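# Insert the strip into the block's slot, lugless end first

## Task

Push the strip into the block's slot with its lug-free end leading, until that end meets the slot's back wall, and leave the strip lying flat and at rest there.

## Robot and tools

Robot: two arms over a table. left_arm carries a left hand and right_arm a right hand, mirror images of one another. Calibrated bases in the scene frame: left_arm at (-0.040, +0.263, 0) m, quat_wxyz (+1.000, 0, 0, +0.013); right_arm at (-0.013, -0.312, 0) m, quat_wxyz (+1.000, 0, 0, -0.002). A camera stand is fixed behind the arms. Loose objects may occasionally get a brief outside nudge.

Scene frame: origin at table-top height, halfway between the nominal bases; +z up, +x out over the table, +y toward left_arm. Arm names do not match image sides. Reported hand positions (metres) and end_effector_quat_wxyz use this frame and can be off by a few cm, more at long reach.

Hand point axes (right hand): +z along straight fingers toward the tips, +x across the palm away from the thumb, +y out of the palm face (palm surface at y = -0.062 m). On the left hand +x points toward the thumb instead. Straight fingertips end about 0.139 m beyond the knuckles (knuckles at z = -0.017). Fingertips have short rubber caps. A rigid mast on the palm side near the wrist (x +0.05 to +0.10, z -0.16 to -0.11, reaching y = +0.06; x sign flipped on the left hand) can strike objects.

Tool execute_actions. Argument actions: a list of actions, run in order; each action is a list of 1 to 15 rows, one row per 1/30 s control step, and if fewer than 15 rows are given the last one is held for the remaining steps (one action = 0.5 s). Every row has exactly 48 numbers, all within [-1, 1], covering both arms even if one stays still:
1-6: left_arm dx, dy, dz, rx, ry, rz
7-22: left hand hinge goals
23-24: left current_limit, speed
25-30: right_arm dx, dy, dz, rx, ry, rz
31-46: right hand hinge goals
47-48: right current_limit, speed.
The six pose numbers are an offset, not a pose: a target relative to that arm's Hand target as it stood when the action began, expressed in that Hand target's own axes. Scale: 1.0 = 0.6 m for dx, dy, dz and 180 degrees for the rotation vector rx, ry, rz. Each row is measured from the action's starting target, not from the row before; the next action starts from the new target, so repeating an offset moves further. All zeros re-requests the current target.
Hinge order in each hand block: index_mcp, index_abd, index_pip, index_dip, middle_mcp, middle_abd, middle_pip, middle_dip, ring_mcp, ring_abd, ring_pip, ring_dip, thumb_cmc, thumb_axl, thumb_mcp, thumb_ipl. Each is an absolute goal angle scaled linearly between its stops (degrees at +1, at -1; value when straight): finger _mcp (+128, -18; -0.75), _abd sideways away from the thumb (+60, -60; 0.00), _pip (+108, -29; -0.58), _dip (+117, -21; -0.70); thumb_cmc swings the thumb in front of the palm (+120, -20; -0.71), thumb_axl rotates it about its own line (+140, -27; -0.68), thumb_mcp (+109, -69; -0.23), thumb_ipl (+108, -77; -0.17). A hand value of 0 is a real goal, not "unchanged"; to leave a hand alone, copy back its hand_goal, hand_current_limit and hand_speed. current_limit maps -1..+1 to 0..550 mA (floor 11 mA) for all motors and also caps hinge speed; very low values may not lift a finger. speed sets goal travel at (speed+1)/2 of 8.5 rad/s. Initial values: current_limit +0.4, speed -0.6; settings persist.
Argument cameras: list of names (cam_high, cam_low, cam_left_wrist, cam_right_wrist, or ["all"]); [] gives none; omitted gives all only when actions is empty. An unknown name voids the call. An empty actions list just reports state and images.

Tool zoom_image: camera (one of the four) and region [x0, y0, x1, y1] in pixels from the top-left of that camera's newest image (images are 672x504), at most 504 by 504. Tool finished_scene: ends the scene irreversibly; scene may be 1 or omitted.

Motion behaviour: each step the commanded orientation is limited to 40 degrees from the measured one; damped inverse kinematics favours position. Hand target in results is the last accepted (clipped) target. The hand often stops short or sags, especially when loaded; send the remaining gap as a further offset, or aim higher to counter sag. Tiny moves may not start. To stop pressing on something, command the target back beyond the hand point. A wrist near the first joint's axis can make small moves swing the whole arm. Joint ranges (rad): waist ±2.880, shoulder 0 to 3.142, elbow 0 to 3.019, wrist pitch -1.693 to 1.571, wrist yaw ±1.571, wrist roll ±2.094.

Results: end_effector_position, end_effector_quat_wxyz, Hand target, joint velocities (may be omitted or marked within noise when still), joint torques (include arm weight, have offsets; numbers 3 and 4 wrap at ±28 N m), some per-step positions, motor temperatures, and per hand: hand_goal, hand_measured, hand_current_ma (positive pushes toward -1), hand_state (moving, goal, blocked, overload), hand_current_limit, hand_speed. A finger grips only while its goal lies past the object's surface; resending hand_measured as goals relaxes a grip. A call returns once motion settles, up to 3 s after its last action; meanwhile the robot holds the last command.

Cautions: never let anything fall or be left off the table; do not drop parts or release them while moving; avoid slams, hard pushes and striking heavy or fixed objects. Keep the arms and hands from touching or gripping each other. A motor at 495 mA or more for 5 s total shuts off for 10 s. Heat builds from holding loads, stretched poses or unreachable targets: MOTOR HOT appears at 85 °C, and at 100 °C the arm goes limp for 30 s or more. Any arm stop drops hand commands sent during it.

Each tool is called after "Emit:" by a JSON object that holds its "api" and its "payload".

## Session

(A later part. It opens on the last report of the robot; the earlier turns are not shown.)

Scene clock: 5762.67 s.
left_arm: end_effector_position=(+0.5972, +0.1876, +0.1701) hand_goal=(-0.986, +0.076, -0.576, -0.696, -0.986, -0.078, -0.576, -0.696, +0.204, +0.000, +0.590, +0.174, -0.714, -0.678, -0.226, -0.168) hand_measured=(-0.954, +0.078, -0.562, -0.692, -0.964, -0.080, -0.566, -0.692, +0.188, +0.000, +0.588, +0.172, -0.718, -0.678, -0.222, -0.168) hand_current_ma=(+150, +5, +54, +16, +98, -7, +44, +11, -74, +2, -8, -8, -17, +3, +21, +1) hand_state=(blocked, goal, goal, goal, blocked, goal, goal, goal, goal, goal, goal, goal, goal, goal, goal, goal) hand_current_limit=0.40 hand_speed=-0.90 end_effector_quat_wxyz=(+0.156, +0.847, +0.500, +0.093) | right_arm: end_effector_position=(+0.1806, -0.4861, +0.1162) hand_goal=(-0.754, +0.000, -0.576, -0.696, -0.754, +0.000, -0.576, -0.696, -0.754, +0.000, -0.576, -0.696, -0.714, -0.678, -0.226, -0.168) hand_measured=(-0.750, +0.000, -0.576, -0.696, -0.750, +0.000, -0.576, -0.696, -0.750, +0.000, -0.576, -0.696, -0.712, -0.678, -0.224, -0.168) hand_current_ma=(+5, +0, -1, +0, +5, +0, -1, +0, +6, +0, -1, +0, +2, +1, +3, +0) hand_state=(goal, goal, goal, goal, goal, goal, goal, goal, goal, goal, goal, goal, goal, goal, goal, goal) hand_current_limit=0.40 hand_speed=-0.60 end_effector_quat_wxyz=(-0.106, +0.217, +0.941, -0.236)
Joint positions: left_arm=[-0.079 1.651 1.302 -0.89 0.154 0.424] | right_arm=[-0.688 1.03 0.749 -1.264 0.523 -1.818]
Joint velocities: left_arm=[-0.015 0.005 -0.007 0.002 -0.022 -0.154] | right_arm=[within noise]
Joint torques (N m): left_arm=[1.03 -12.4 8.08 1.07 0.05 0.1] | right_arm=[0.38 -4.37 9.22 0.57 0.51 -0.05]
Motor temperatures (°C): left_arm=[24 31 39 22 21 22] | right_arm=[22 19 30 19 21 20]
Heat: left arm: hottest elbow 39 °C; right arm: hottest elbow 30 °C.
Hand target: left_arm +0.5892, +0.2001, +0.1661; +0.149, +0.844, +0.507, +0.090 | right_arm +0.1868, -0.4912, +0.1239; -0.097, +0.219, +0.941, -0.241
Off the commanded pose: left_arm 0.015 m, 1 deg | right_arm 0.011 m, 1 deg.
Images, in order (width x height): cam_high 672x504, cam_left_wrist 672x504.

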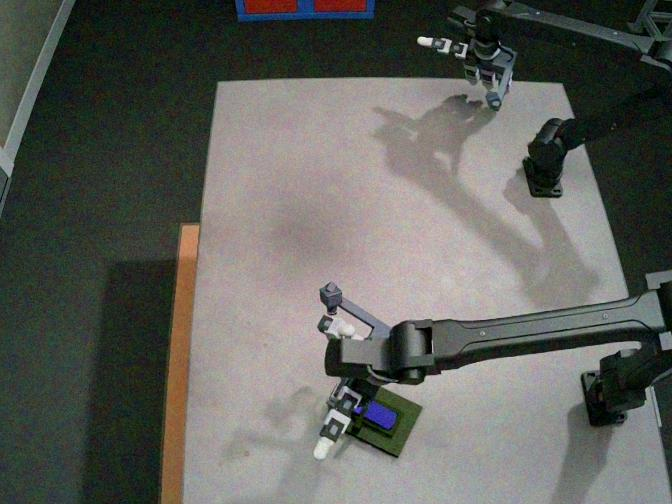

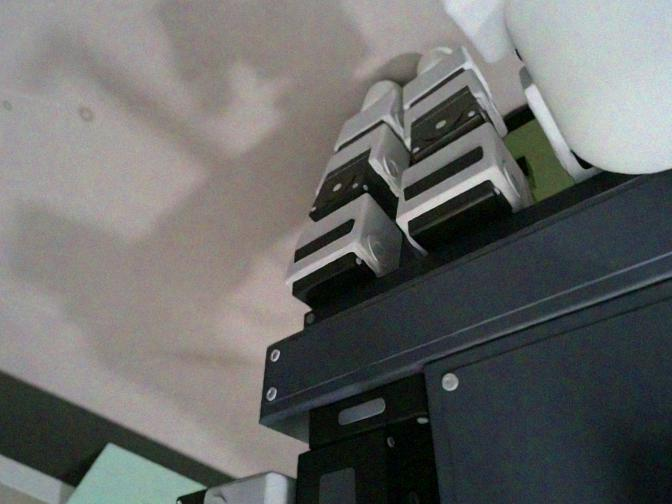

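Emit:
{"api": "execute_actions", "payload": {"actions": [[[0,0.01,0.004,0,0,0,-0.93,0.077,-0.576,-0.696,-0.93,-0.077,-0.576,-0.696,0.205,0,0.59,0.174,-0.714,-0.678,-0.226,-0.168,0.4,-0.8,0,0,0,0,0,0,-0.754,0,-0.576,-0.696,-0.754,0,-0.576,-0.696,-0.754,0,-0.576,-0.696,-0.714,-0.678,-0.226,-0.168,0.4,-0.6],[0,0.02,0.008,0,0,0,-0.9,0.077,-0.576,-0.696,-0.9,-0.077,-0.576,-0.696,0.205,0,0.59,0.174,-0.714,-0.678,-0.226,-0.168,0.4,-0.8,0,0,0,0,0,0,-0.754,0,-0.576,-0.696,-0.754,0,-0.576,-0.696,-0.754,0,-0.576,-0.696,-0.714,-0.678,-0.226,-0.168,0.4,-0.6],[0,0.0313,0.0114,0,0,0,-0.85,0.077,-0.576,-0.696,-0.85,-0.077,-0.576,-0.696,0.205,0,0.59,0.174,-0.714,-0.678,-0.226,-0.168,0.4,-0.8,0,0,0,0,0,0,-0.754,0,-0.576,-0.696,-0.754,0,-0.576,-0.696,-0.754,0,-0.576,-0.696,-0.714,-0.678,-0.226,-0.168,0.4,-0.6]],[[0,0.02,-0.015,0,0,0,-0.75,0.077,-0.576,-0.696,-0.75,-0.077,-0.576,-0.696,0.205,0,0.59,0.174,-0.714,-0.678,-0.226,-0.168,0.4,-0.8,0,0,0,0,0,0,-0.754,0,-0.576,-0.696,-0.754,0,-0.576,-0.696,-0.754,0,-0.576,-0.696,-0.714,-0.678,-0.226,-0.168,0.4,-0.6],[0,0.04,-0.04,0,0,0,-0.75,0.077,-0.576,-0.696,-0.75,-0.077,-0.576,-0.696,0.205,0,0.59,0.174,-0.714,-0.678,-0.226,-0.168,0.4,-0.8,0,0,0,0,0,0,-0.754,0,-0.576,-0.696,-0.754,0,-0.576,-0.696,-0.754,0,-0.576,-0.696,-0.714,-0.678,-0.226,-0.168,0.4,-0.6],[0,0.06,-0.07,0,0,0,-0.75,0.077,-0.576,-0.696,-0.75,-0.077,-0.576,-0.696,0.205,0,0.59,0.174,-0.714,-0.678,-0.226,-0.168,0.4,-0.8,0,0,0,0,0,0,-0.754,0,-0.576,-0.696,-0.754,0,-0.576,-0.696,-0.754,0,-0.576,-0.696,-0.714,-0.678,-0.226,-0.168,0.4,-0.6]],[[0,0.05,-0.08,0,0,0,-0.75,0.077,-0.576,-0.696,-0.75,-0.077,-0.576,-0.696,0.205,0,0.59,0.174,-0.714,-0.678,-0.226,-0.168,0.4,-0.8,0,0,0,0,0,0,-0.754,0,-0.576,-0.696,-0.754,0,-0.576,-0.696,-0.754,0,-0.576,-0.696,-0.714,-0.678,-0.226,-0.168,0.4,-0.6]]], "cameras": ["cam_high","cam_low","cam_left_wrist"]}}

Emit:
{"api": "zoom_image", "payload": {"camera": "cam_high", "region": [320, 370, 430, 468]}}

Emit:
{"api": "zoom_image", "payload": {"camera": "cam_low", "region": [330, 236, 386, 276]}}

Scene clock: 5788.67 s.
left_arm: end_effector_position=(+0.6179, +0.1812, +0.2481) hand_goal=(-0.750, +0.076, -0.576, -0.696, -0.750, -0.078, -0.576, -0.696, +0.204, +0.000, +0.590, +0.174, -0.714, -0.678, -0.226, -0.168) hand_measured=(-0.754, +0.078, -0.574, -0.694, -0.754, -0.080, -0.574, -0.694, +0.188, +0.000, +0.588, +0.172, -0.718, -0.678, -0.222, -0.168) hand_current_ma=(-20, +5, +6, +9, -17, -7, +7, +10, -74, +2, -8, -8, -17, +3, +21, +1) hand_state=(goal, goal, goal, goal, goal, goal, goal, goal, goal, goal, goal, goal, goal, goal, goal, goal) hand_current_limit=0.40 hand_speed=-0.80 end_effector_quat_wxyz=(+0.137, +0.847, +0.509, +0.074) | right_arm: end_effector_position=(+0.1806, -0.4861, +0.1162) hand_goal=(-0.754, +0.000, -0.576, -0.696, -0.754, +0.000, -0.576, -0.696, -0.754, +0.000, -0.576, -0.696, -0.714, -0.678, -0.226, -0.168) hand_measured=(-0.750, +0.000, -0.576, -0.696, -0.750, +0.000, -0.576, -0.696, -0.750, +0.000, -0.576, -0.696, -0.712, -0.678, -0.224, -0.168) hand_current_ma=(+5, +0, -1, +0, +5, +0, -1, +0, +6, +0, -1, +0, +2, +1, +3, +0) hand_state=(goal, goal, goal, goal, goal, goal, goal, goal, goal, goal, goal, goal, goal, goal, goal, goal) hand_current_limit=0.40 hand_speed=-0.60 end_effector_quat_wxyz=(-0.106, +0.217, +0.941, -0.236)
Joint positions: left_arm=[-0.094 1.68 1.573 -1.183 0.139 0.4] | right_arm=[-0.688 1.03 0.749 -1.264 0.523 -1.818]
Joint torques (N m): left_arm=[-1.2 -11.4 15.84 0.91 0.12 -0.05] | right_arm=[0.32 -4.37 9.18 0.54 0.51 -0.04]
Heat: left arm: hottest elbow 39 °C; right arm: hottest elbow 30 °C.
Hand target: left_arm +0.6342, +0.1759, +0.2734; +0.149, +0.844, +0.507, +0.090 | right_arm +0.1868, -0.4912, +0.1239; -0.097, +0.219, +0.941, -0.241
Off the commanded pose: left_arm 0.031 m, 2 deg | right_arm 0.011 m, 1 deg.
Step readings (end_effector_position of left_arm | right_arm):
0: (+0.5972, +0.1876, +0.1701) | (+0.1806, -0.4861, +0.1162)
1: (+0.5972, +0.1876, +0.1701) | (+0.1806, -0.4861, +0.1162)
2: (+0.5972, +0.1876, +0.1701) | (+0.1806, -0.4861, +0.1162)
4: (+0.5970, +0.1886, +0.1696) | (+0.1806, -0.4861, +0.1162)
8: (+0.5967, +0.1891, +0.1672) | (+0.1806, -0.4861, +0.1162)
15: (+0.5966, +0.1892, +0.1585) | (+0.1806, -0.4861, +0.1162)
16: (+0.5965, +0.1892, +0.1582) | (+0.1806, -0.4861, +0.1162)
17: (+0.5957, +0.1894, +0.1576) | (+0.1806, -0.4861, +0.1162)
19: (+0.5928, +0.1900, +0.1573) | (+0.1806, -0.4861, +0.1162)
23: (+0.5945, +0.1900, +0.1696) | (+0.1806, -0.4861, +0.1162)
30: (+0.6067, +0.1867, +0.1961) | (+0.1806, -0.4861, +0.1162)
31: (+0.6067, +0.1865, +0.1971) | (+0.1806, -0.4861, +0.1162)
32: (+0.6058, +0.1865, +0.1979) | (+0.1806, -0.4861, +0.1162)
34: (+0.6042, +0.1864, +0.2030) | (+0.1806, -0.4861, +0.1162)
38: (+0.6110, +0.1833, +0.2288) | (+0.1806, -0.4861, +0.1162)
45: (+0.6190, +0.1809, +0.2542) | (+0.1806, -0.4861, +0.1162)
Images, in order (width x height): cam_high 672x504, cam_low 672x504, cam_left_wrist 672x504.

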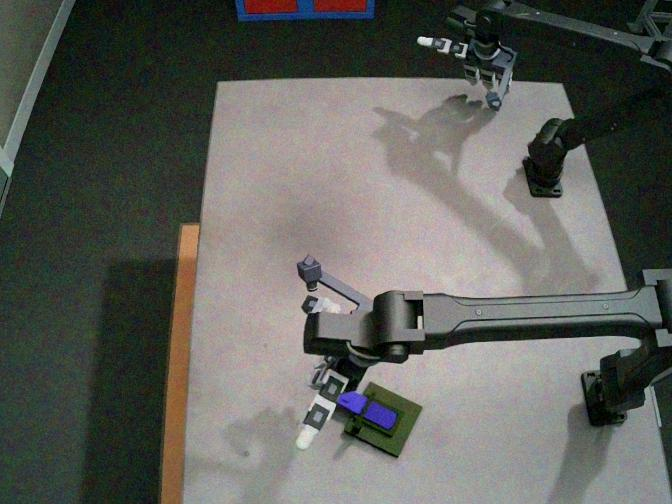

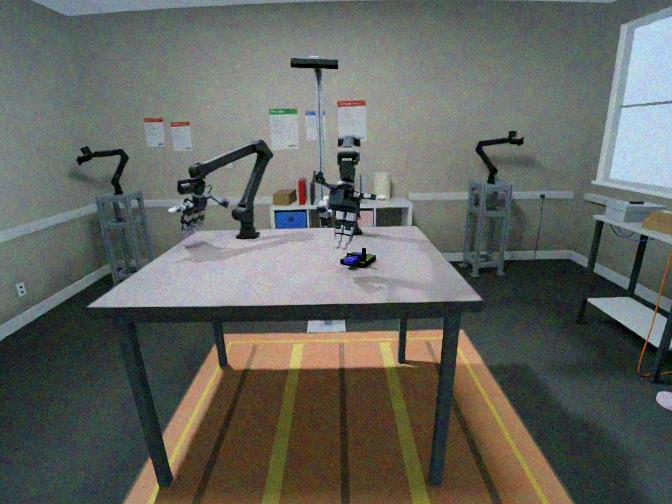

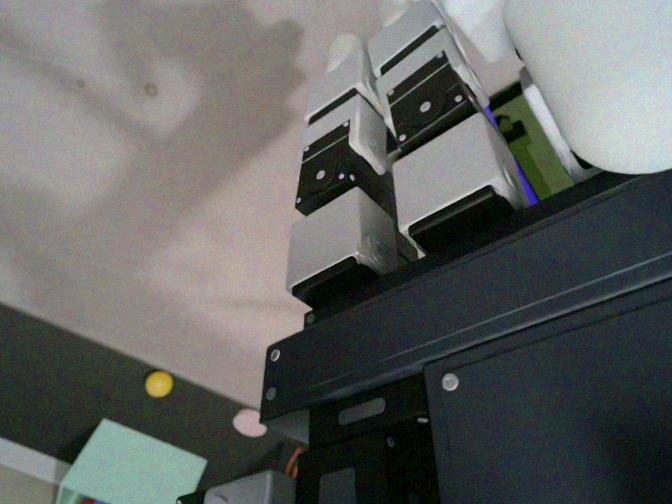

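Scaled by 4.582.

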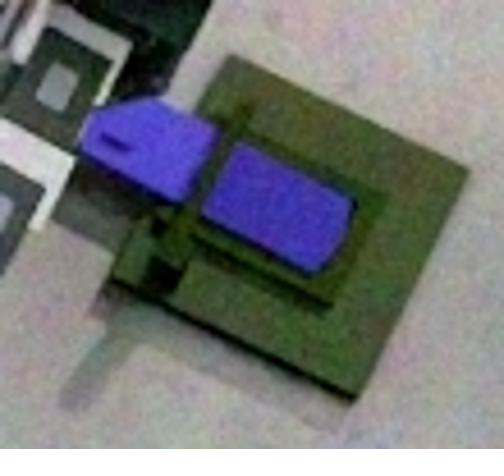

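Scaled by 9.000.

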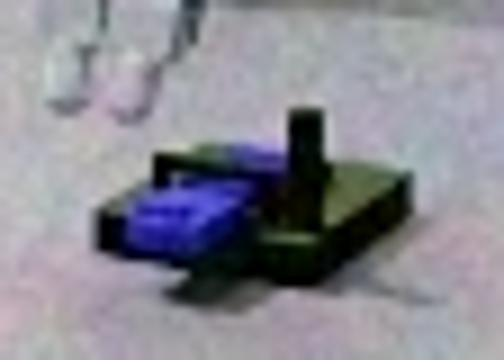

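Emit:
{"api": "zoom_image", "payload": {"camera": "cam_high", "region": [358, 392, 408, 442]}}

Emit:
{"api": "zoom_image", "payload": {"camera": "cam_low", "region": [336, 244, 380, 272]}}

Emit:
{"api": "zoom_image", "payload": {"camera": "cam_left_wrist", "region": [470, 60, 620, 220]}}

Scaled by 10.080.

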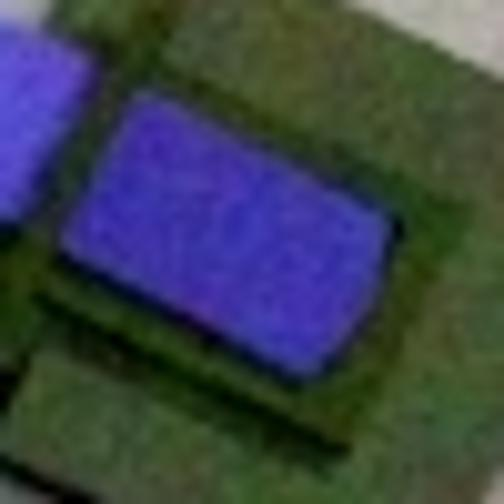

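Scaled by 11.455.

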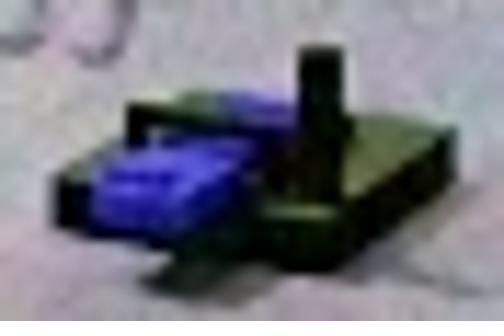

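Scaled by 3.150.

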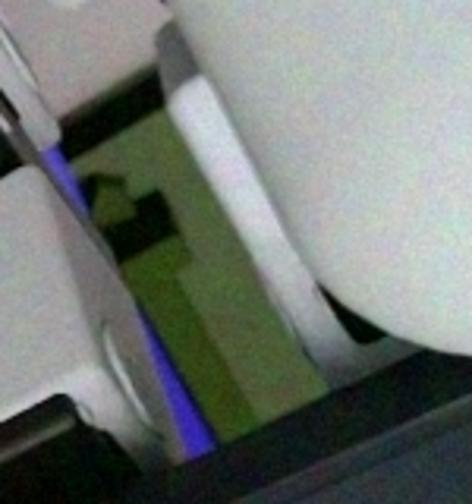

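Emit:
{"api": "zoom_image", "payload": {"camera": "cam_high", "region": [340, 390, 410, 450]}}

Emit:
{"api": "zoom_image", "payload": {"camera": "cam_low", "region": [338, 236, 380, 270]}}

Scaled by 7.200.

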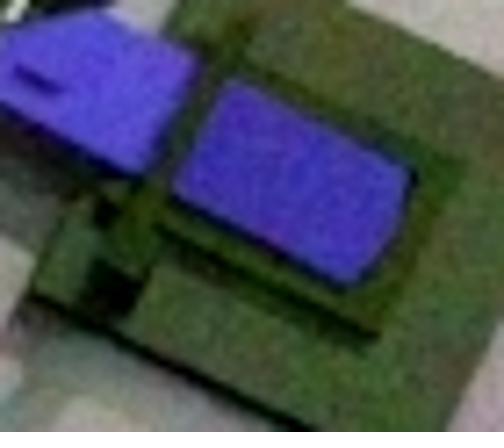

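Scaled by 12.000.

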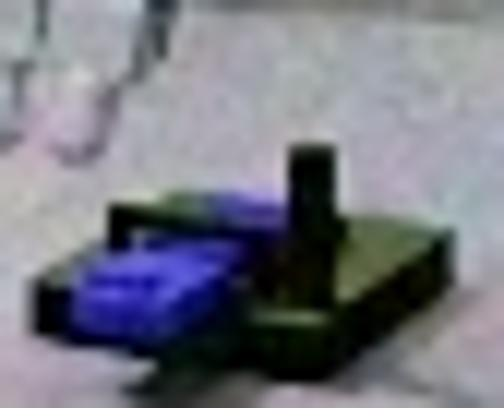

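Emit:
{"api": "execute_actions", "payload": {"actions": [[[0,-0.02,-0.02,0,0,0,-0.85,0.077,-0.576,-0.696,-0.85,-0.077,-0.576,-0.696,0.205,0,0.59,0.174,-0.714,-0.678,-0.226,-0.168,0.4,-0.8,0,0,0,0,0,0,-0.754,0,-0.576,-0.696,-0.754,0,-0.576,-0.696,-0.754,0,-0.576,-0.696,-0.714,-0.678,-0.226,-0.168,0.4,-0.6],[-0.002,-0.06,-0.03,0,0,0,-0.85,0.077,-0.576,-0.696,-0.85,-0.077,-0.576,-0.696,0.205,0,0.59,0.174,-0.714,-0.678,-0.226,-0.168,0.4,-0.8,0,0,0,0,0,0,-0.754,0,-0.576,-0.696,-0.754,0,-0.576,-0.696,-0.754,0,-0.576,-0.696,-0.714,-0.678,-0.226,-0.168,0.4,-0.6],[-0.003,-0.1,-0.05,0,0,0,-0.85,0.077,-0.576,-0.696,-0.85,-0.077,-0.576,-0.696,0.205,0,0.59,0.174,-0.714,-0.678,-0.226,-0.168,0.4,-0.8,0,0,0,0,0,0,-0.754,0,-0.576,-0.696,-0.754,0,-0.576,-0.696,-0.754,0,-0.576,-0.696,-0.714,-0.678,-0.226,-0.168,0.4,-0.6]],[[-0.0036,-0.1167,-0.0465,0,0,0,-0.85,0.077,-0.576,-0.696,-0.85,-0.077,-0.576,-0.696,0.205,0,0.59,0.174,-0.714,-0.678,-0.226,-0.168,0.4,-0.8,0,0,0,0,0,0,-0.754,0,-0.576,-0.696,-0.754,0,-0.576,-0.696,-0.754,0,-0.576,-0.696,-0.714,-0.678,-0.226,-0.168,0.4,-0.6]]], "cameras": ["cam_high","cam_low","cam_left_wrist"]}}

Emit:
{"api": "zoom_image", "payload": {"camera": "cam_left_wrist", "region": [250, 0, 500, 180]}}

Scene clock: 5906.43 s.
left_arm: end_effector_position=(+0.5106, +0.2380, +0.2867) hand_goal=(-0.850, +0.076, -0.576, -0.696, -0.850, -0.078, -0.576, -0.696, +0.204, +0.000, +0.590, +0.174, -0.714, -0.678, -0.226, -0.168) hand_measured=(-0.850, +0.078, -0.574, -0.694, -0.850, -0.080, -0.574, -0.694, +0.188, +0.000, +0.588, +0.172, -0.716, -0.678, -0.222, -0.168) hand_current_ma=(-2, +5, +6, +9, -1, -7, +7, +10, -74, +2, -8, -8, -11, +3, +21, +1) hand_state=(goal, goal, goal, goal, goal, goal, goal, goal, goal, goal, goal, goal, goal, goal, goal, goal) hand_current_limit=0.40 hand_speed=-0.80 end_effector_quat_wxyz=(+0.150, +0.842, +0.510, +0.093) | right_arm: end_effector_position=(+0.1806, -0.4861, +0.1162) hand_goal=(-0.754, +0.000, -0.576, -0.696, -0.754, +0.000, -0.576, -0.696, -0.754, +0.000, -0.576, -0.696, -0.714, -0.678, -0.226, -0.168) hand_measured=(-0.750, +0.000, -0.576, -0.696, -0.750, +0.000, -0.576, -0.696, -0.750, +0.000, -0.576, -0.696, -0.712, -0.678, -0.224, -0.168) hand_current_ma=(+5, +0, -1, +0, +5, +0, -1, +0, +6, +0, -1, +0, +2, +1, +3, +0) hand_state=(goal, goal, goal, goal, goal, goal, goal, goal, goal, goal, goal, goal, goal, goal, goal, goal) hand_current_limit=0.40 hand_speed=-0.60 end_effector_quat_wxyz=(-0.106, +0.217, +0.941, -0.236)
Joint positions: left_arm=[0.022 1.368 1.303 -1.194 0.173 0.502] | right_arm=[-0.688 1.03 0.749 -1.264 0.523 -1.818]
Joint torques (N m): left_arm=[-0.15 -8.64 9.59 1.25 0.37 0.15] | right_arm=[0.32 -4.42 9.2 0.54 0.51 -0.04]
Motor temperatures (°C): left_arm=[24 29 49 22 21 22] | right_arm=[22 19 30 19 21 20]
Heat: left arm: hottest elbow 49 °C; right arm: hottest elbow 30 °C.
Hand target: left_arm +0.5070, +0.2390, +0.2832; +0.149, +0.844, +0.507, +0.090 | right_arm +0.1868, -0.4912, +0.1239; -0.097, +0.219, +0.941, -0.241
Off the commanded pose: left_arm 0.005 m, 1 deg | right_arm 0.011 m, 1 deg.
Step readings (end_effector_position of left_arm | right_arm):
0: (+0.6179, +0.1812, +0.2481) | (+0.1806, -0.4861, +0.1162)
1: (+0.6179, +0.1812, +0.2481) | (+0.1806, -0.4861, +0.1162)
2: (+0.6178, +0.1812, +0.2480) | (+0.1806, -0.4861, +0.1162)
4: (+0.6165, +0.1815, +0.2496) | (+0.1806, -0.4861, +0.1162)
8: (+0.5949, +0.1893, +0.2577) | (+0.1806, -0.4861, +0.1162)
15: (+0.5794, +0.2046, +0.2918) | (+0.1806, -0.4861, +0.1162)
16: (+0.5786, +0.2048, +0.2928) | (+0.1806, -0.4861, +0.1162)
17: (+0.5750, +0.2055, +0.2915) | (+0.1806, -0.4861, +0.1162)
19: (+0.5588, +0.2085, +0.2831) | (+0.1806, -0.4861, +0.1162)
23: (+0.5234, +0.2274, +0.2706) | (+0.1806, -0.4861, +0.1162)
30: (+0.5121, +0.2392, +0.2878) | (+0.1806, -0.4861, +0.1162)
Images, in order (width x height): cam_high 672x504, cam_low 672x504, cam_left_wrist 672x504.

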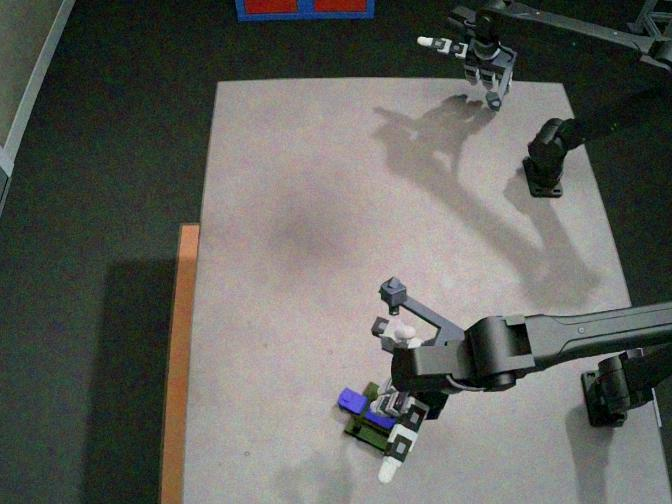

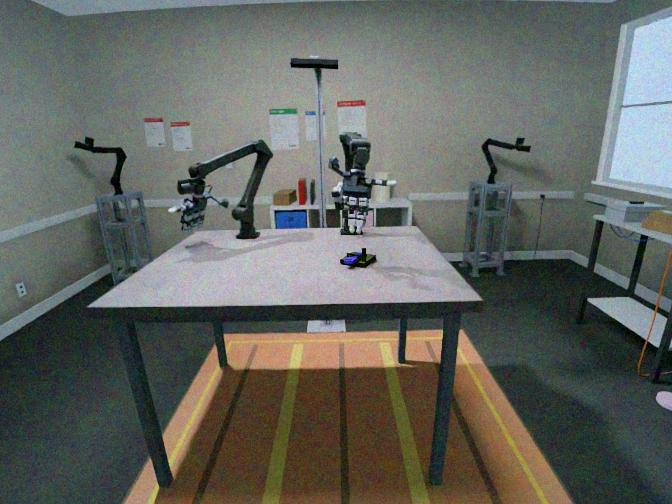

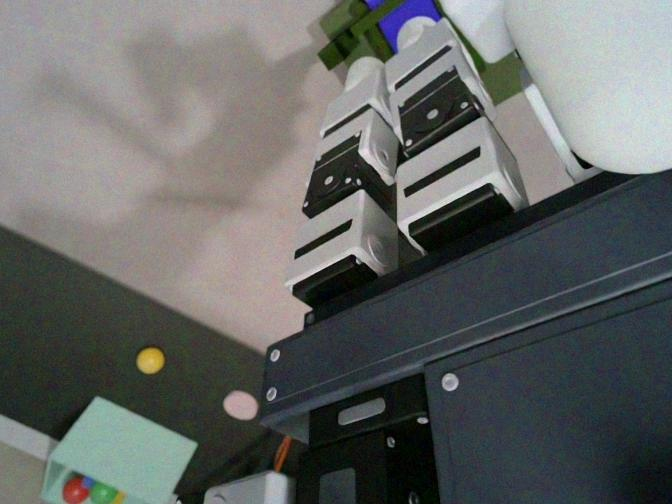

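Scaled by 2.016.

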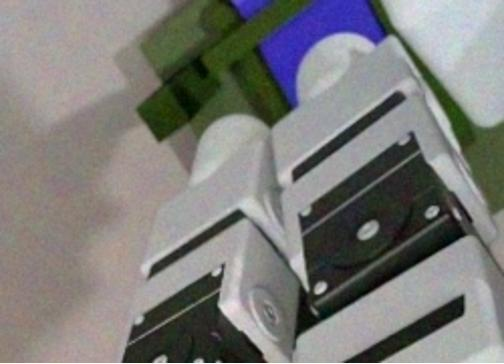

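Emit:
{"api": "execute_actions", "payload": {"actions": [[[0,-0.047,-0.0171,0,0,0,-0.5,0.077,-0.576,-0.696,-0.5,-0.077,-0.576,-0.696,0.205,0,0.59,0.174,-0.714,-0.678,-0.226,-0.168,0.4,-0.5,0,0,0,0,0,0,-0.754,0,-0.576,-0.696,-0.754,0,-0.576,-0.696,-0.754,0,-0.576,-0.696,-0.714,-0.678,-0.226,-0.168,0.4,-0.6]],[[0,0,0,0,0,0,0,0.077,-0.576,-0.696,0,-0.077,-0.576,-0.696,0.205,0,0.59,0.174,-0.714,-0.678,-0.226,-0.168,0.4,-0.5,0,0,0,0,0,0,-0.754,0,-0.576,-0.696,-0.754,0,-0.576,-0.696,-0.754,0,-0.576,-0.696,-0.714,-0.678,-0.226,-0.168,0.4,-0.6]]], "cameras": ["cam_left_wrist"]}}

Emit:
{"api": "zoom_image", "payload": {"camera": "cam_left_wrist", "region": [300, 0, 500, 140]}}

Scene clock: 5928.97 s.
left_arm: end_effector_position=(+0.4860, +0.2511, +0.2862) hand_goal=(+0.000, +0.076, -0.576, -0.696, +0.000, -0.078, -0.576, -0.696, +0.204, +0.000, +0.590, +0.174, -0.714, -0.678, -0.226, -0.168) hand_measured=(-0.022, +0.078, -0.576, -0.694, -0.020, -0.080, -0.576, -0.694, +0.188, +0.000, +0.588, +0.172, -0.716, -0.678, -0.222, -0.168) hand_current_ma=(-103, +5, +1, +8, -89, -7, +1, +9, -74, +2, -8, -8, -11, +3, +21, +1) hand_state=(blocked, goal, goal, goal, goal, goal, goal, goal, goal, goal, goal, goal, goal, goal, goal, goal) hand_current_limit=0.40 hand_speed=-0.50 end_effector_quat_wxyz=(+0.151, +0.843, +0.508, +0.094) | right_arm: end_effector_position=(+0.1806, -0.4861, +0.1162) hand_goal=(-0.754, +0.000, -0.576, -0.696, -0.754, +0.000, -0.576, -0.696, -0.754, +0.000, -0.576, -0.696, -0.714, -0.678, -0.226, -0.168) hand_measured=(-0.750, +0.000, -0.576, -0.696, -0.750, +0.000, -0.576, -0.696, -0.750, +0.000, -0.576, -0.696, -0.712, -0.678, -0.224, -0.168) hand_current_ma=(+5, +0, -1, +0, +5, +0, -1, +0, +6, +0, -1, +0, +2, +1, +3, +0) hand_state=(goal, goal, goal, goal, goal, goal, goal, goal, goal, goal, goal, goal, goal, goal, goal, goal) hand_current_limit=0.40 hand_speed=-0.60 end_effector_quat_wxyz=(-0.106, +0.217, +0.941, -0.236)
Joint positions: left_arm=[0.059 1.307 1.243 -1.2 0.185 0.541] | right_arm=[-0.688 1.03 0.749 -1.264 0.523 -1.818]
Joint torques (N m): left_arm=[0.15 -8.23 9.55 1.14 0.4 0.17] | right_arm=[0.32 -4.48 9.2 0.54 0.51 -0.05]
Heat: left arm: hottest elbow 46 °C; right arm: hottest elbow 30 °C.
Hand target: left_arm +0.4805, +0.2532, +0.2833; +0.149, +0.844, +0.507, +0.090 | right_arm +0.1868, -0.4912, +0.1239; -0.097, +0.219, +0.941, -0.241
Off the commanded pose: left_arm 0.007 m, 1 deg | right_arm 0.011 m, 1 deg.
Step readings (end_effector_position of left_arm | right_arm):
0: (+0.5106, +0.2380, +0.2867) | (+0.1806, -0.4861, +0.1162)
1: (+0.5104, +0.2379, +0.2863) | (+0.1806, -0.4861, +0.1162)
2: (+0.5093, +0.2383, +0.2856) | (+0.1806, -0.4861, +0.1162)
4: (+0.5031, +0.2397, +0.2819) | (+0.1806, -0.4861, +0.1162)
8: (+0.4900, +0.2475, +0.2784) | (+0.1806, -0.4861, +0.1162)
15: (+0.4863, +0.2516, +0.2861) | (+0.1806, -0.4861, +0.1162)
16: (+0.4862, +0.2515, +0.2863) | (+0.1806, -0.4861, +0.1162)
17: (+0.4861, +0.2515, +0.2862) | (+0.1806, -0.4861, +0.1162)
19: (+0.4860, +0.2514, +0.2862) | (+0.1806, -0.4861, +0.1162)
23: (+0.4860, +0.2513, +0.2862) | (+0.1806, -0.4861, +0.1162)
30: (+0.4860, +0.2511, +0.2862) | (+0.1806, -0.4861, +0.1162)
Images, in order (width x height): cam_left_wrist 672x504.

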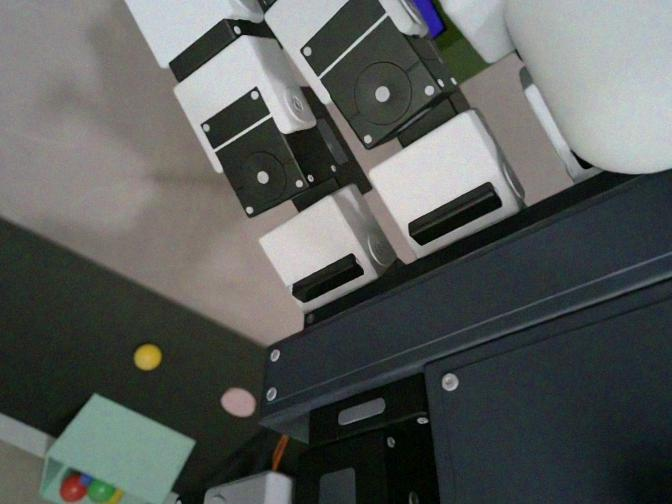

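Scaled by 2.520.

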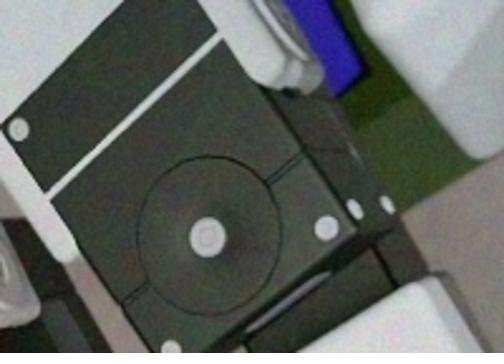

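Emit:
{"api": "zoom_image", "payload": {"camera": "cam_left_wrist", "region": [410, 0, 500, 80]}}

Scaled by 5.600.

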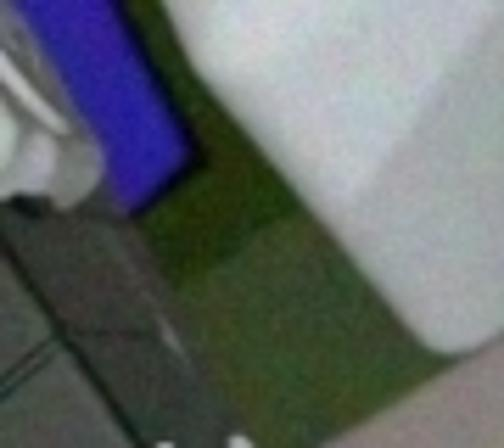

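Emit:
{"api": "execute_actions", "payload": {"actions": [[[0.08,0.03,0,0,0,0,-0.5,0.077,-0.576,-0.696,-0.5,-0.077,-0.576,-0.696,0.205,0,0.59,0.174,-0.714,-0.678,-0.226,-0.168,0.4,-0.5,0,0,0,0,0,0,-0.754,0,-0.576,-0.696,-0.754,0,-0.576,-0.696,-0.754,0,-0.576,-0.696,-0.714,-0.678,-0.226,-0.168,0.4,-0.6],[0.167,0.07,0.01,0,0,0,-0.8,0.077,-0.576,-0.696,-0.8,-0.077,-0.576,-0.696,0.205,0,0.59,0.174,-0.714,-0.678,-0.226,-0.168,0.4,-0.5,0,0,0,0,0,0,-0.754,0,-0.576,-0.696,-0.754,0,-0.576,-0.696,-0.754,0,-0.576,-0.696,-0.714,-0.678,-0.226,-0.168,0.4,-0.6]],[[0,0.006,-0.0,0,0,0,-0.85,0.077,-0.576,-0.696,-0.85,-0.077,-0.576,-0.696,0.205,0,0.59,0.174,-0.714,-0.678,-0.226,-0.168,0.4,-0.5,0,0,0,0,0,0,-0.754,0,-0.576,-0.696,-0.754,0,-0.576,-0.696,-0.754,0,-0.576,-0.696,-0.714,-0.678,-0.226,-0.168,0.4,-0.6]]], "cameras": ["cam_left_wrist","cam_high"]}}

Emit:
{"api": "zoom_image", "payload": {"camera": "cam_left_wrist", "region": [150, 0, 400, 180]}}

Scene clock: 5978.30 s.
left_arm: end_effector_position=(+0.5508, +0.3238, +0.2648) hand_goal=(-0.850, +0.076, -0.576, -0.696, -0.850, -0.078, -0.576, -0.696, +0.204, +0.000, +0.590, +0.174, -0.714, -0.678, -0.226, -0.168) hand_measured=(-0.848, +0.078, -0.576, -0.694, -0.848, -0.080, -0.576, -0.694, +0.188, +0.000, +0.588, +0.172, -0.716, -0.678, -0.222, -0.168) hand_current_ma=(+6, +4, +1, +8, +6, -3, +1, +9, -74, +2, -8, -8, -11, +3, +21, +1) hand_state=(goal, goal, goal, goal, goal, goal, goal, goal, goal, goal, goal, goal, goal, goal, goal, goal) hand_current_limit=0.40 hand_speed=-0.50 end_effector_quat_wxyz=(+0.140, +0.840, +0.520, +0.068) | right_arm: end_effector_position=(+0.1806, -0.4861, +0.1162) hand_goal=(-0.754, +0.000, -0.576, -0.696, -0.754, +0.000, -0.576, -0.696, -0.754, +0.000, -0.576, -0.696, -0.714, -0.678, -0.226, -0.168) hand_measured=(-0.750, +0.000, -0.576, -0.696, -0.750, +0.000, -0.576, -0.696, -0.750, +0.000, -0.576, -0.696, -0.712, -0.678, -0.224, -0.168) hand_current_ma=(+5, +0, -1, +0, +5, +0, -1, +0, +6, +0, -1, +0, +2, +1, +3, +0) hand_state=(goal, goal, goal, goal, goal, goal, goal, goal, goal, goal, goal, goal, goal, goal, goal, goal) hand_current_limit=0.40 hand_speed=-0.60 end_effector_quat_wxyz=(-0.106, +0.217, +0.941, -0.236)
Joint positions: left_arm=[0.198 1.539 1.449 -1.257 0.219 0.661] | right_arm=[-0.688 1.03 0.749 -1.264 0.523 -1.818]
Joint torques (N m): left_arm=[-1.32 -10.05 15.83 0.77 0.43 0.19] | right_arm=[0.44 -4.42 9.2 0.54 0.51 -0.04]
Heat: left arm: hottest elbow 45 °C; right arm: hottest elbow 30 °C.
Hand target: left_arm +0.5672, +0.3204, +0.2935; +0.149, +0.844, +0.507, +0.091 | right_arm +0.1868, -0.4912, +0.1239; -0.097, +0.219, +0.941, -0.241
Off the commanded pose: left_arm 0.033 m, 3 deg | right_arm 0.011 m, 1 deg.
Step readings (end_effector_position of left_arm | right_arm):
0: (+0.4860, +0.2511, +0.2862) | (+0.1806, -0.4861, +0.1162)
1: (+0.4860, +0.2511, +0.2862) | (+0.1806, -0.4861, +0.1162)
2: (+0.4860, +0.2519, +0.2855) | (+0.1806, -0.4861, +0.1162)
4: (+0.4913, +0.2600, +0.2831) | (+0.1806, -0.4861, +0.1162)
8: (+0.5241, +0.3054, +0.2710) | (+0.1806, -0.4861, +0.1162)
15: (+0.5441, +0.3272, +0.2459) | (+0.1806, -0.4861, +0.1162)
16: (+0.5436, +0.3262, +0.2460) | (+0.1806, -0.4861, +0.1162)
17: (+0.5437, +0.3253, +0.2471) | (+0.1806, -0.4861, +0.1162)
19: (+0.5454, +0.3246, +0.2521) | (+0.1806, -0.4861, +0.1162)
23: (+0.5500, +0.3240, +0.2620) | (+0.1806, -0.4861, +0.1162)
30: (+0.5510, +0.3238, +0.2649) | (+0.1806, -0.4861, +0.1162)
Images, in order (width x height): cam_high 672x504, cam_left_wrist 672x504.

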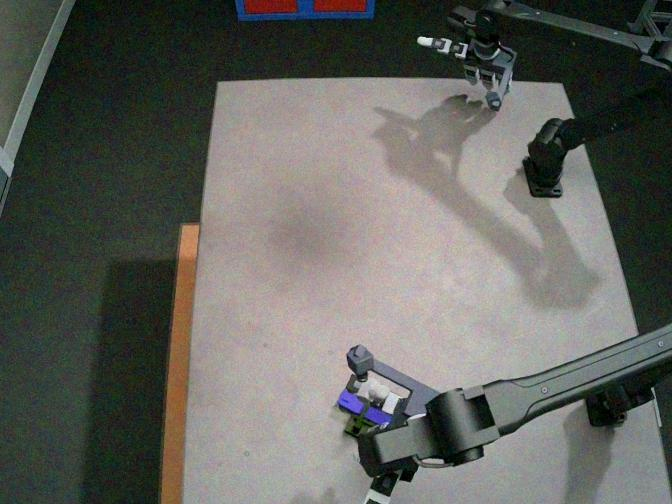

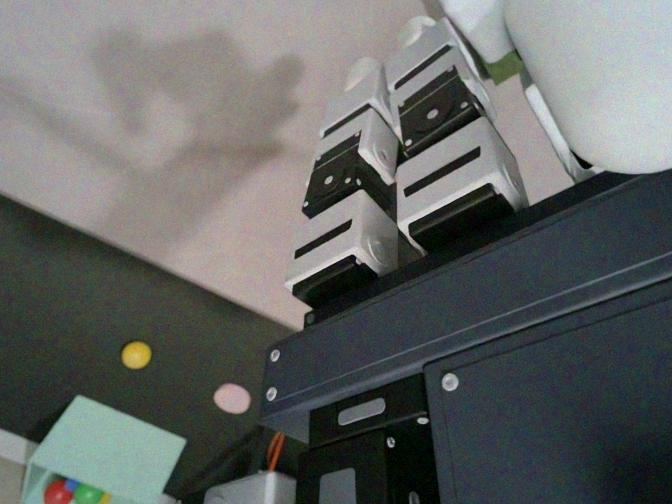

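Scaled by 2.016.

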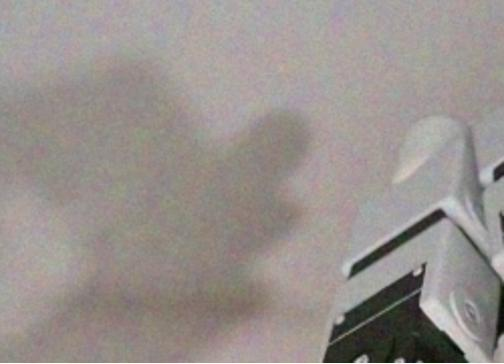

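Emit:
{"api": "execute_actions", "payload": {"actions": [[[-0.1,-0.006,-0.012,0,0,0,-0.85,0.077,-0.576,-0.696,-0.85,-0.077,-0.576,-0.696,0.205,0,0.59,0.174,-0.714,-0.678,-0.226,-0.168,0.4,-0.5,0,0,0,0,0,0,-0.754,0,-0.576,-0.696,-0.754,0,-0.576,-0.696,-0.754,0,-0.576,-0.696,-0.714,-0.678,-0.226,-0.168,0.4,-0.6],[-0.2,-0.012,-0.012,0,0,0,-0.85,0.077,-0.576,-0.696,-0.85,-0.077,-0.576,-0.696,0.205,0,0.59,0.174,-0.714,-0.678,-0.226,-0.168,0.4,-0.5,0,0,0,0,0,0,-0.754,0,-0.576,-0.696,-0.754,0,-0.576,-0.696,-0.754,0,-0.576,-0.696,-0.714,-0.678,-0.226,-0.168,0.4,-0.6],[-0.316,-0.018,-0.012,0,0,0,-0.85,0.077,-0.576,-0.696,-0.85,-0.077,-0.576,-0.696,0.205,0,0.59,0.174,-0.714,-0.678,-0.226,-0.168,0.4,-0.5,0,0,0,0,0,0,-0.754,0,-0.576,-0.696,-0.754,0,-0.576,-0.696,-0.754,0,-0.576,-0.696,-0.714,-0.678,-0.226,-0.168,0.4,-0.6]]], "cameras": ["cam_left_wrist","cam_high"]}}

Emit:
{"api": "zoom_image", "payload": {"camera": "cam_left_wrist", "region": [200, 0, 450, 180]}}

Scene clock: 5998.00 s.
left_arm: end_effector_position=(+0.4641, +0.1600, +0.3039) hand_goal=(-0.850, +0.076, -0.576, -0.696, -0.850, -0.078, -0.576, -0.696, +0.204, +0.000, +0.590, +0.174, -0.714, -0.678, -0.226, -0.168) hand_measured=(-0.850, +0.076, -0.576, -0.694, -0.850, -0.078, -0.576, -0.694, +0.188, +0.000, +0.588, +0.172, -0.716, -0.678, -0.222, -0.168) hand_current_ma=(+2, -2, +1, +8, +2, -2, +1, +9, -74, +2, -8, -8, -11, +3, +21, +1) hand_state=(goal, goal, goal, goal, goal, goal, goal, goal, goal, goal, goal, goal, goal, goal, goal, goal) hand_current_limit=0.40 hand_speed=-0.50 end_effector_quat_wxyz=(+0.151, +0.847, +0.501, +0.091) | right_arm: end_effector_position=(+0.1806, -0.4861, +0.1162) hand_goal=(-0.754, +0.000, -0.576, -0.696, -0.754, +0.000, -0.576, -0.696, -0.754, +0.000, -0.576, -0.696, -0.714, -0.678, -0.226, -0.168) hand_measured=(-0.750, +0.000, -0.576, -0.696, -0.750, +0.000, -0.576, -0.696, -0.750, +0.000, -0.576, -0.696, -0.712, -0.678, -0.224, -0.168) hand_current_ma=(+5, +0, -1, +0, +5, +0, -1, +0, +6, +0, -1, +0, +2, +1, +3, +0) hand_state=(goal, goal, goal, goal, goal, goal, goal, goal, goal, goal, goal, goal, goal, goal, goal, goal) hand_current_limit=0.40 hand_speed=-0.60 end_effector_quat_wxyz=(-0.106, +0.217, +0.941, -0.236)
Joint positions: left_arm=[-0.175 1.253 1.241 -1.222 0.117 0.333] | right_arm=[-0.688 1.03 0.749 -1.264 0.523 -1.818]
Joint torques (N m): left_arm=[-0.79 -6.12 9.77 1.99 0.08 -0.05] | right_arm=[0.38 -4.37 9.21 0.57 0.51 -0.04]
Heat: left arm: hottest elbow 45 °C; right arm: hottest elbow 30 °C.
Hand target: left_arm +0.4671, +0.1590, +0.2961; +0.149, +0.844, +0.507, +0.090 | right_arm +0.1868, -0.4912, +0.1239; -0.097, +0.219, +0.941, -0.241
Off the commanded pose: left_arm 0.008 m, 1 deg | right_arm 0.011 m, 1 deg.
Step readings (end_effector_position of left_arm | right_arm):
0: (+0.5508, +0.3238, +0.2648) | (+0.1806, -0.4861, +0.1162)
1: (+0.5508, +0.3235, +0.2648) | (+0.1806, -0.4861, +0.1162)
2: (+0.5508, +0.3221, +0.2655) | (+0.1806, -0.4861, +0.1162)
4: (+0.5448, +0.3089, +0.2652) | (+0.1806, -0.4861, +0.1162)
8: (+0.5003, +0.2231, +0.2703) | (+0.1806, -0.4861, +0.1162)
15: (+0.4623, +0.1491, +0.3099) | (+0.1806, -0.4861, +0.1162)
Images, in order (width x height): cam_high 672x504, cam_left_wrist 672x504.

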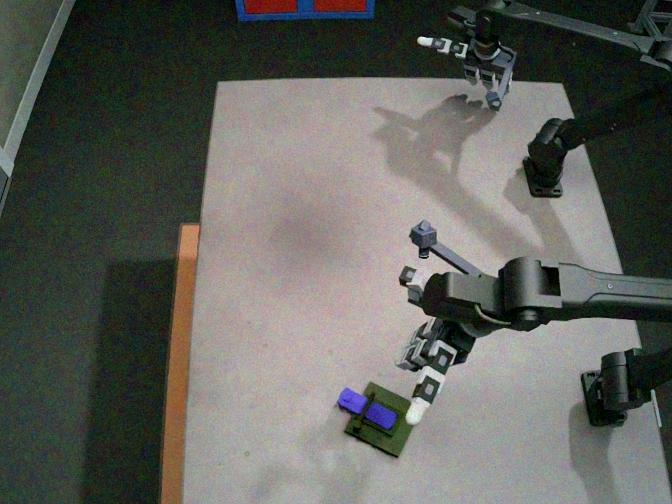

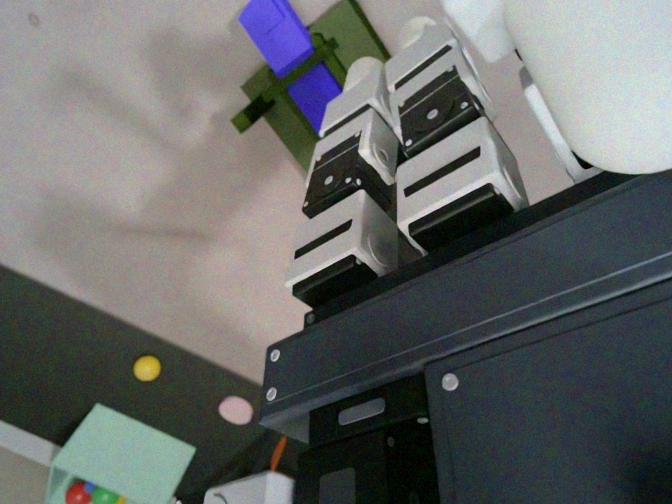

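Scaled by 2.016.

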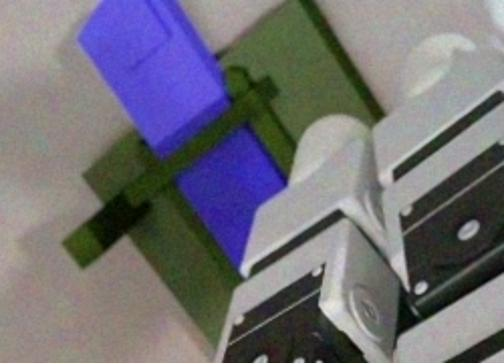

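Emit:
{"api": "execute_actions", "payload": {"actions": [[[-0.05,-0.006,-0.0,0,0,0,-0.85,0.077,-0.576,-0.696,-0.85,-0.077,-0.576,-0.696,0.205,0,0.59,0.174,-0.714,-0.678,-0.226,-0.168,0.4,-0.5,0,0,0,0,0,0,-0.754,0,-0.576,-0.696,-0.754,0,-0.576,-0.696,-0.754,0,-0.576,-0.696,-0.714,-0.678,-0.226,-0.168,0.4,-0.6],[-0.1,-0.006,-0.0,0,0,0,-0.85,0.077,-0.576,-0.696,-0.85,-0.077,-0.576,-0.696,0.205,0,0.59,0.174,-0.714,-0.678,-0.226,-0.168,0.4,-0.5,0,0,0,0,0,0,-0.754,0,-0.576,-0.696,-0.754,0,-0.576,-0.696,-0.754,0,-0.576,-0.696,-0.714,-0.678,-0.226,-0.168,0.4,-0.6]]], "cameras": ["cam_left_wrist","cam_high"]}}

Emit:
{"api": "zoom_image", "payload": {"camera": "cam_left_wrist", "region": [130, 0, 350, 170]}}

Emit:
{"api": "zoom_image", "payload": {"camera": "cam_high", "region": [350, 380, 430, 460]}}

Scene clock: 6020.60 s.
left_arm: end_effector_position=(+0.4363, +0.1066, +0.2925) hand_goal=(-0.850, +0.076, -0.576, -0.696, -0.850, -0.078, -0.576, -0.696, +0.204, +0.000, +0.590, +0.174, -0.714, -0.678, -0.226, -0.168) hand_measured=(-0.850, +0.076, -0.576, -0.694, -0.850, -0.078, -0.576, -0.694, +0.188, +0.000, +0.588, +0.172, -0.716, -0.678, -0.222, -0.168) hand_current_ma=(+2, -2, +1, +8, +2, -2, +1, +9, -74, +2, -8, -8, -11, +3, +21, +1) hand_state=(goal, goal, goal, goal, goal, goal, goal, goal, goal, goal, goal, goal, goal, goal, goal, goal) hand_current_limit=0.40 hand_speed=-0.50 end_effector_quat_wxyz=(+0.143, +0.848, +0.503, +0.085) | right_arm: end_effector_position=(+0.1806, -0.4861, +0.1162) hand_goal=(-0.754, +0.000, -0.576, -0.696, -0.754, +0.000, -0.576, -0.696, -0.754, +0.000, -0.576, -0.696, -0.714, -0.678, -0.226, -0.168) hand_measured=(-0.750, +0.000, -0.576, -0.696, -0.750, +0.000, -0.576, -0.696, -0.750, +0.000, -0.576, -0.696, -0.712, -0.678, -0.224, -0.168) hand_current_ma=(+5, +0, -1, +0, +5, +0, -1, +0, +6, +0, -1, +0, +2, +1, +3, +0) hand_state=(goal, goal, goal, goal, goal, goal, goal, goal, goal, goal, goal, goal, goal, goal, goal, goal) hand_current_limit=0.40 hand_speed=-0.60 end_effector_quat_wxyz=(-0.106, +0.217, +0.941, -0.236)
Joint positions: left_arm=[-0.335 1.223 1.194 -1.213 0.063 0.18] | right_arm=[-0.688 1.03 0.749 -1.264 0.523 -1.818]
Joint torques (N m): left_arm=[-0.5 -7.12 9.81 1.98 0.01 -0.04] | right_arm=[0.38 -4.37 9.21 0.55 0.51 -0.04]
Motor temperatures (°C): left_arm=[24 29 44 22 21 22] | right_arm=[22 19 30 19 21 20]
Heat: left arm: hottest elbow 44 °C; right arm: hottest elbow 30 °C.
Hand target: left_arm +0.4359, +0.1076, +0.2948; +0.149, +0.844, +0.507, +0.090 | right_arm +0.1868, -0.4912, +0.1239; -0.097, +0.219, +0.941, -0.241
Off the commanded pose: left_arm 0.002 m, 1 deg | right_arm 0.011 m, 1 deg.
Step readings (end_effector_position of left_arm | right_arm):
0: (+0.4641, +0.1600, +0.3039) | (+0.1806, -0.4861, +0.1162)
1: (+0.4641, +0.1602, +0.3038) | (+0.1806, -0.4861, +0.1162)
2: (+0.4639, +0.1600, +0.3030) | (+0.1806, -0.4861, +0.1162)
4: (+0.4609, +0.1544, +0.2994) | (+0.1806, -0.4861, +0.1162)
8: (+0.4426, +0.1183, +0.2900) | (+0.1806, -0.4861, +0.1162)
15: (+0.4357, +0.1045, +0.2922) | (+0.1806, -0.4861, +0.1162)
Images, in order (width x height): cam_high 672x504, cam_left_wrist 672x504.

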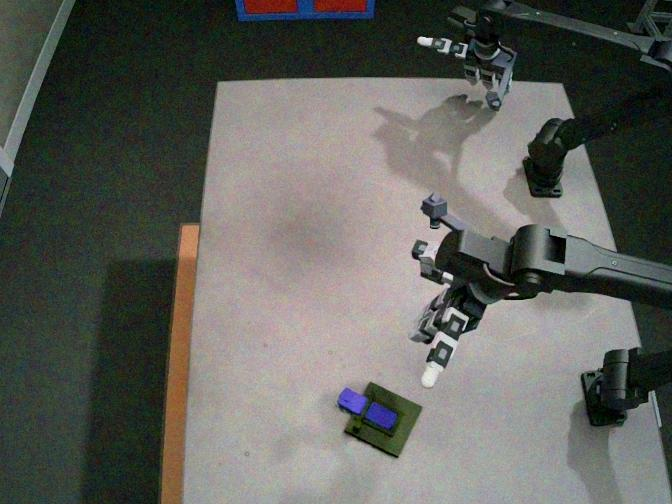

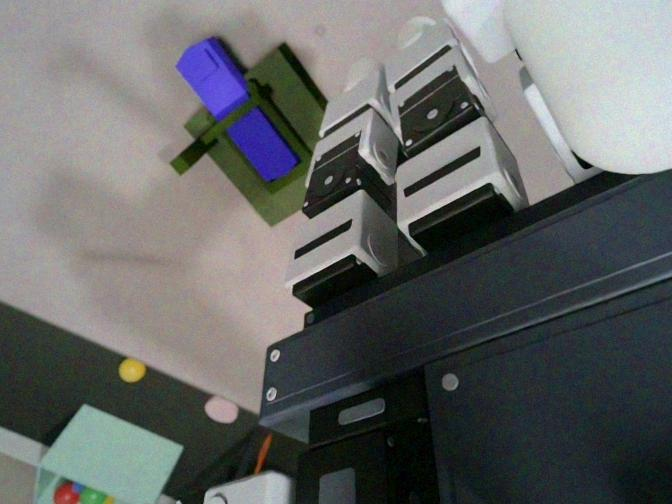

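Scaled by 2.291.

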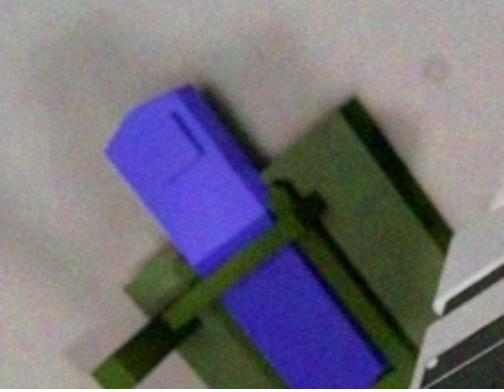

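Scaled by 6.300.

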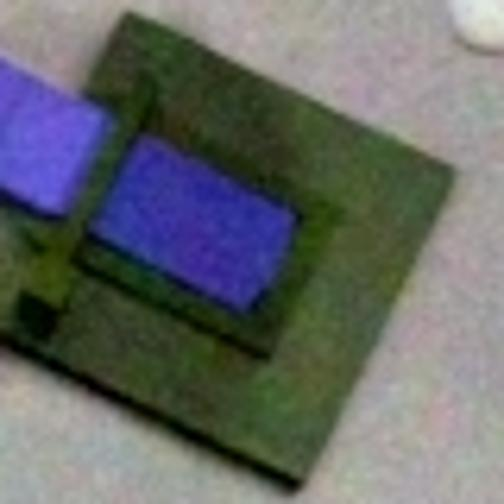

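Emit:
{"api": "zoom_image", "payload": {"camera": "cam_left_wrist", "region": [220, 70, 330, 190]}}

Emit:
{"api": "zoom_image", "payload": {"camera": "cam_left_wrist", "region": [250, 130, 310, 195]}}

Scaled by 4.200.

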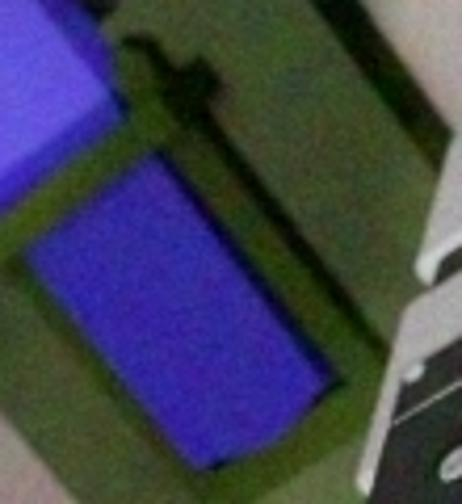

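Scaled by 7.754.

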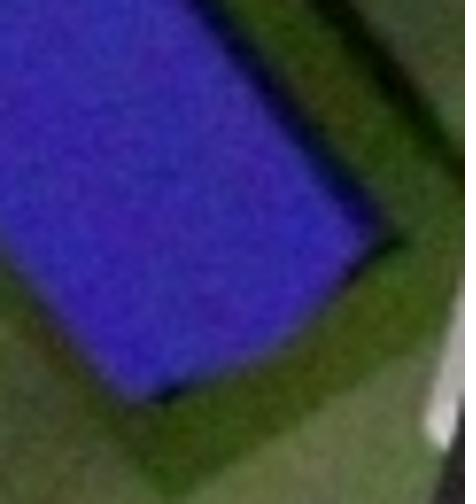

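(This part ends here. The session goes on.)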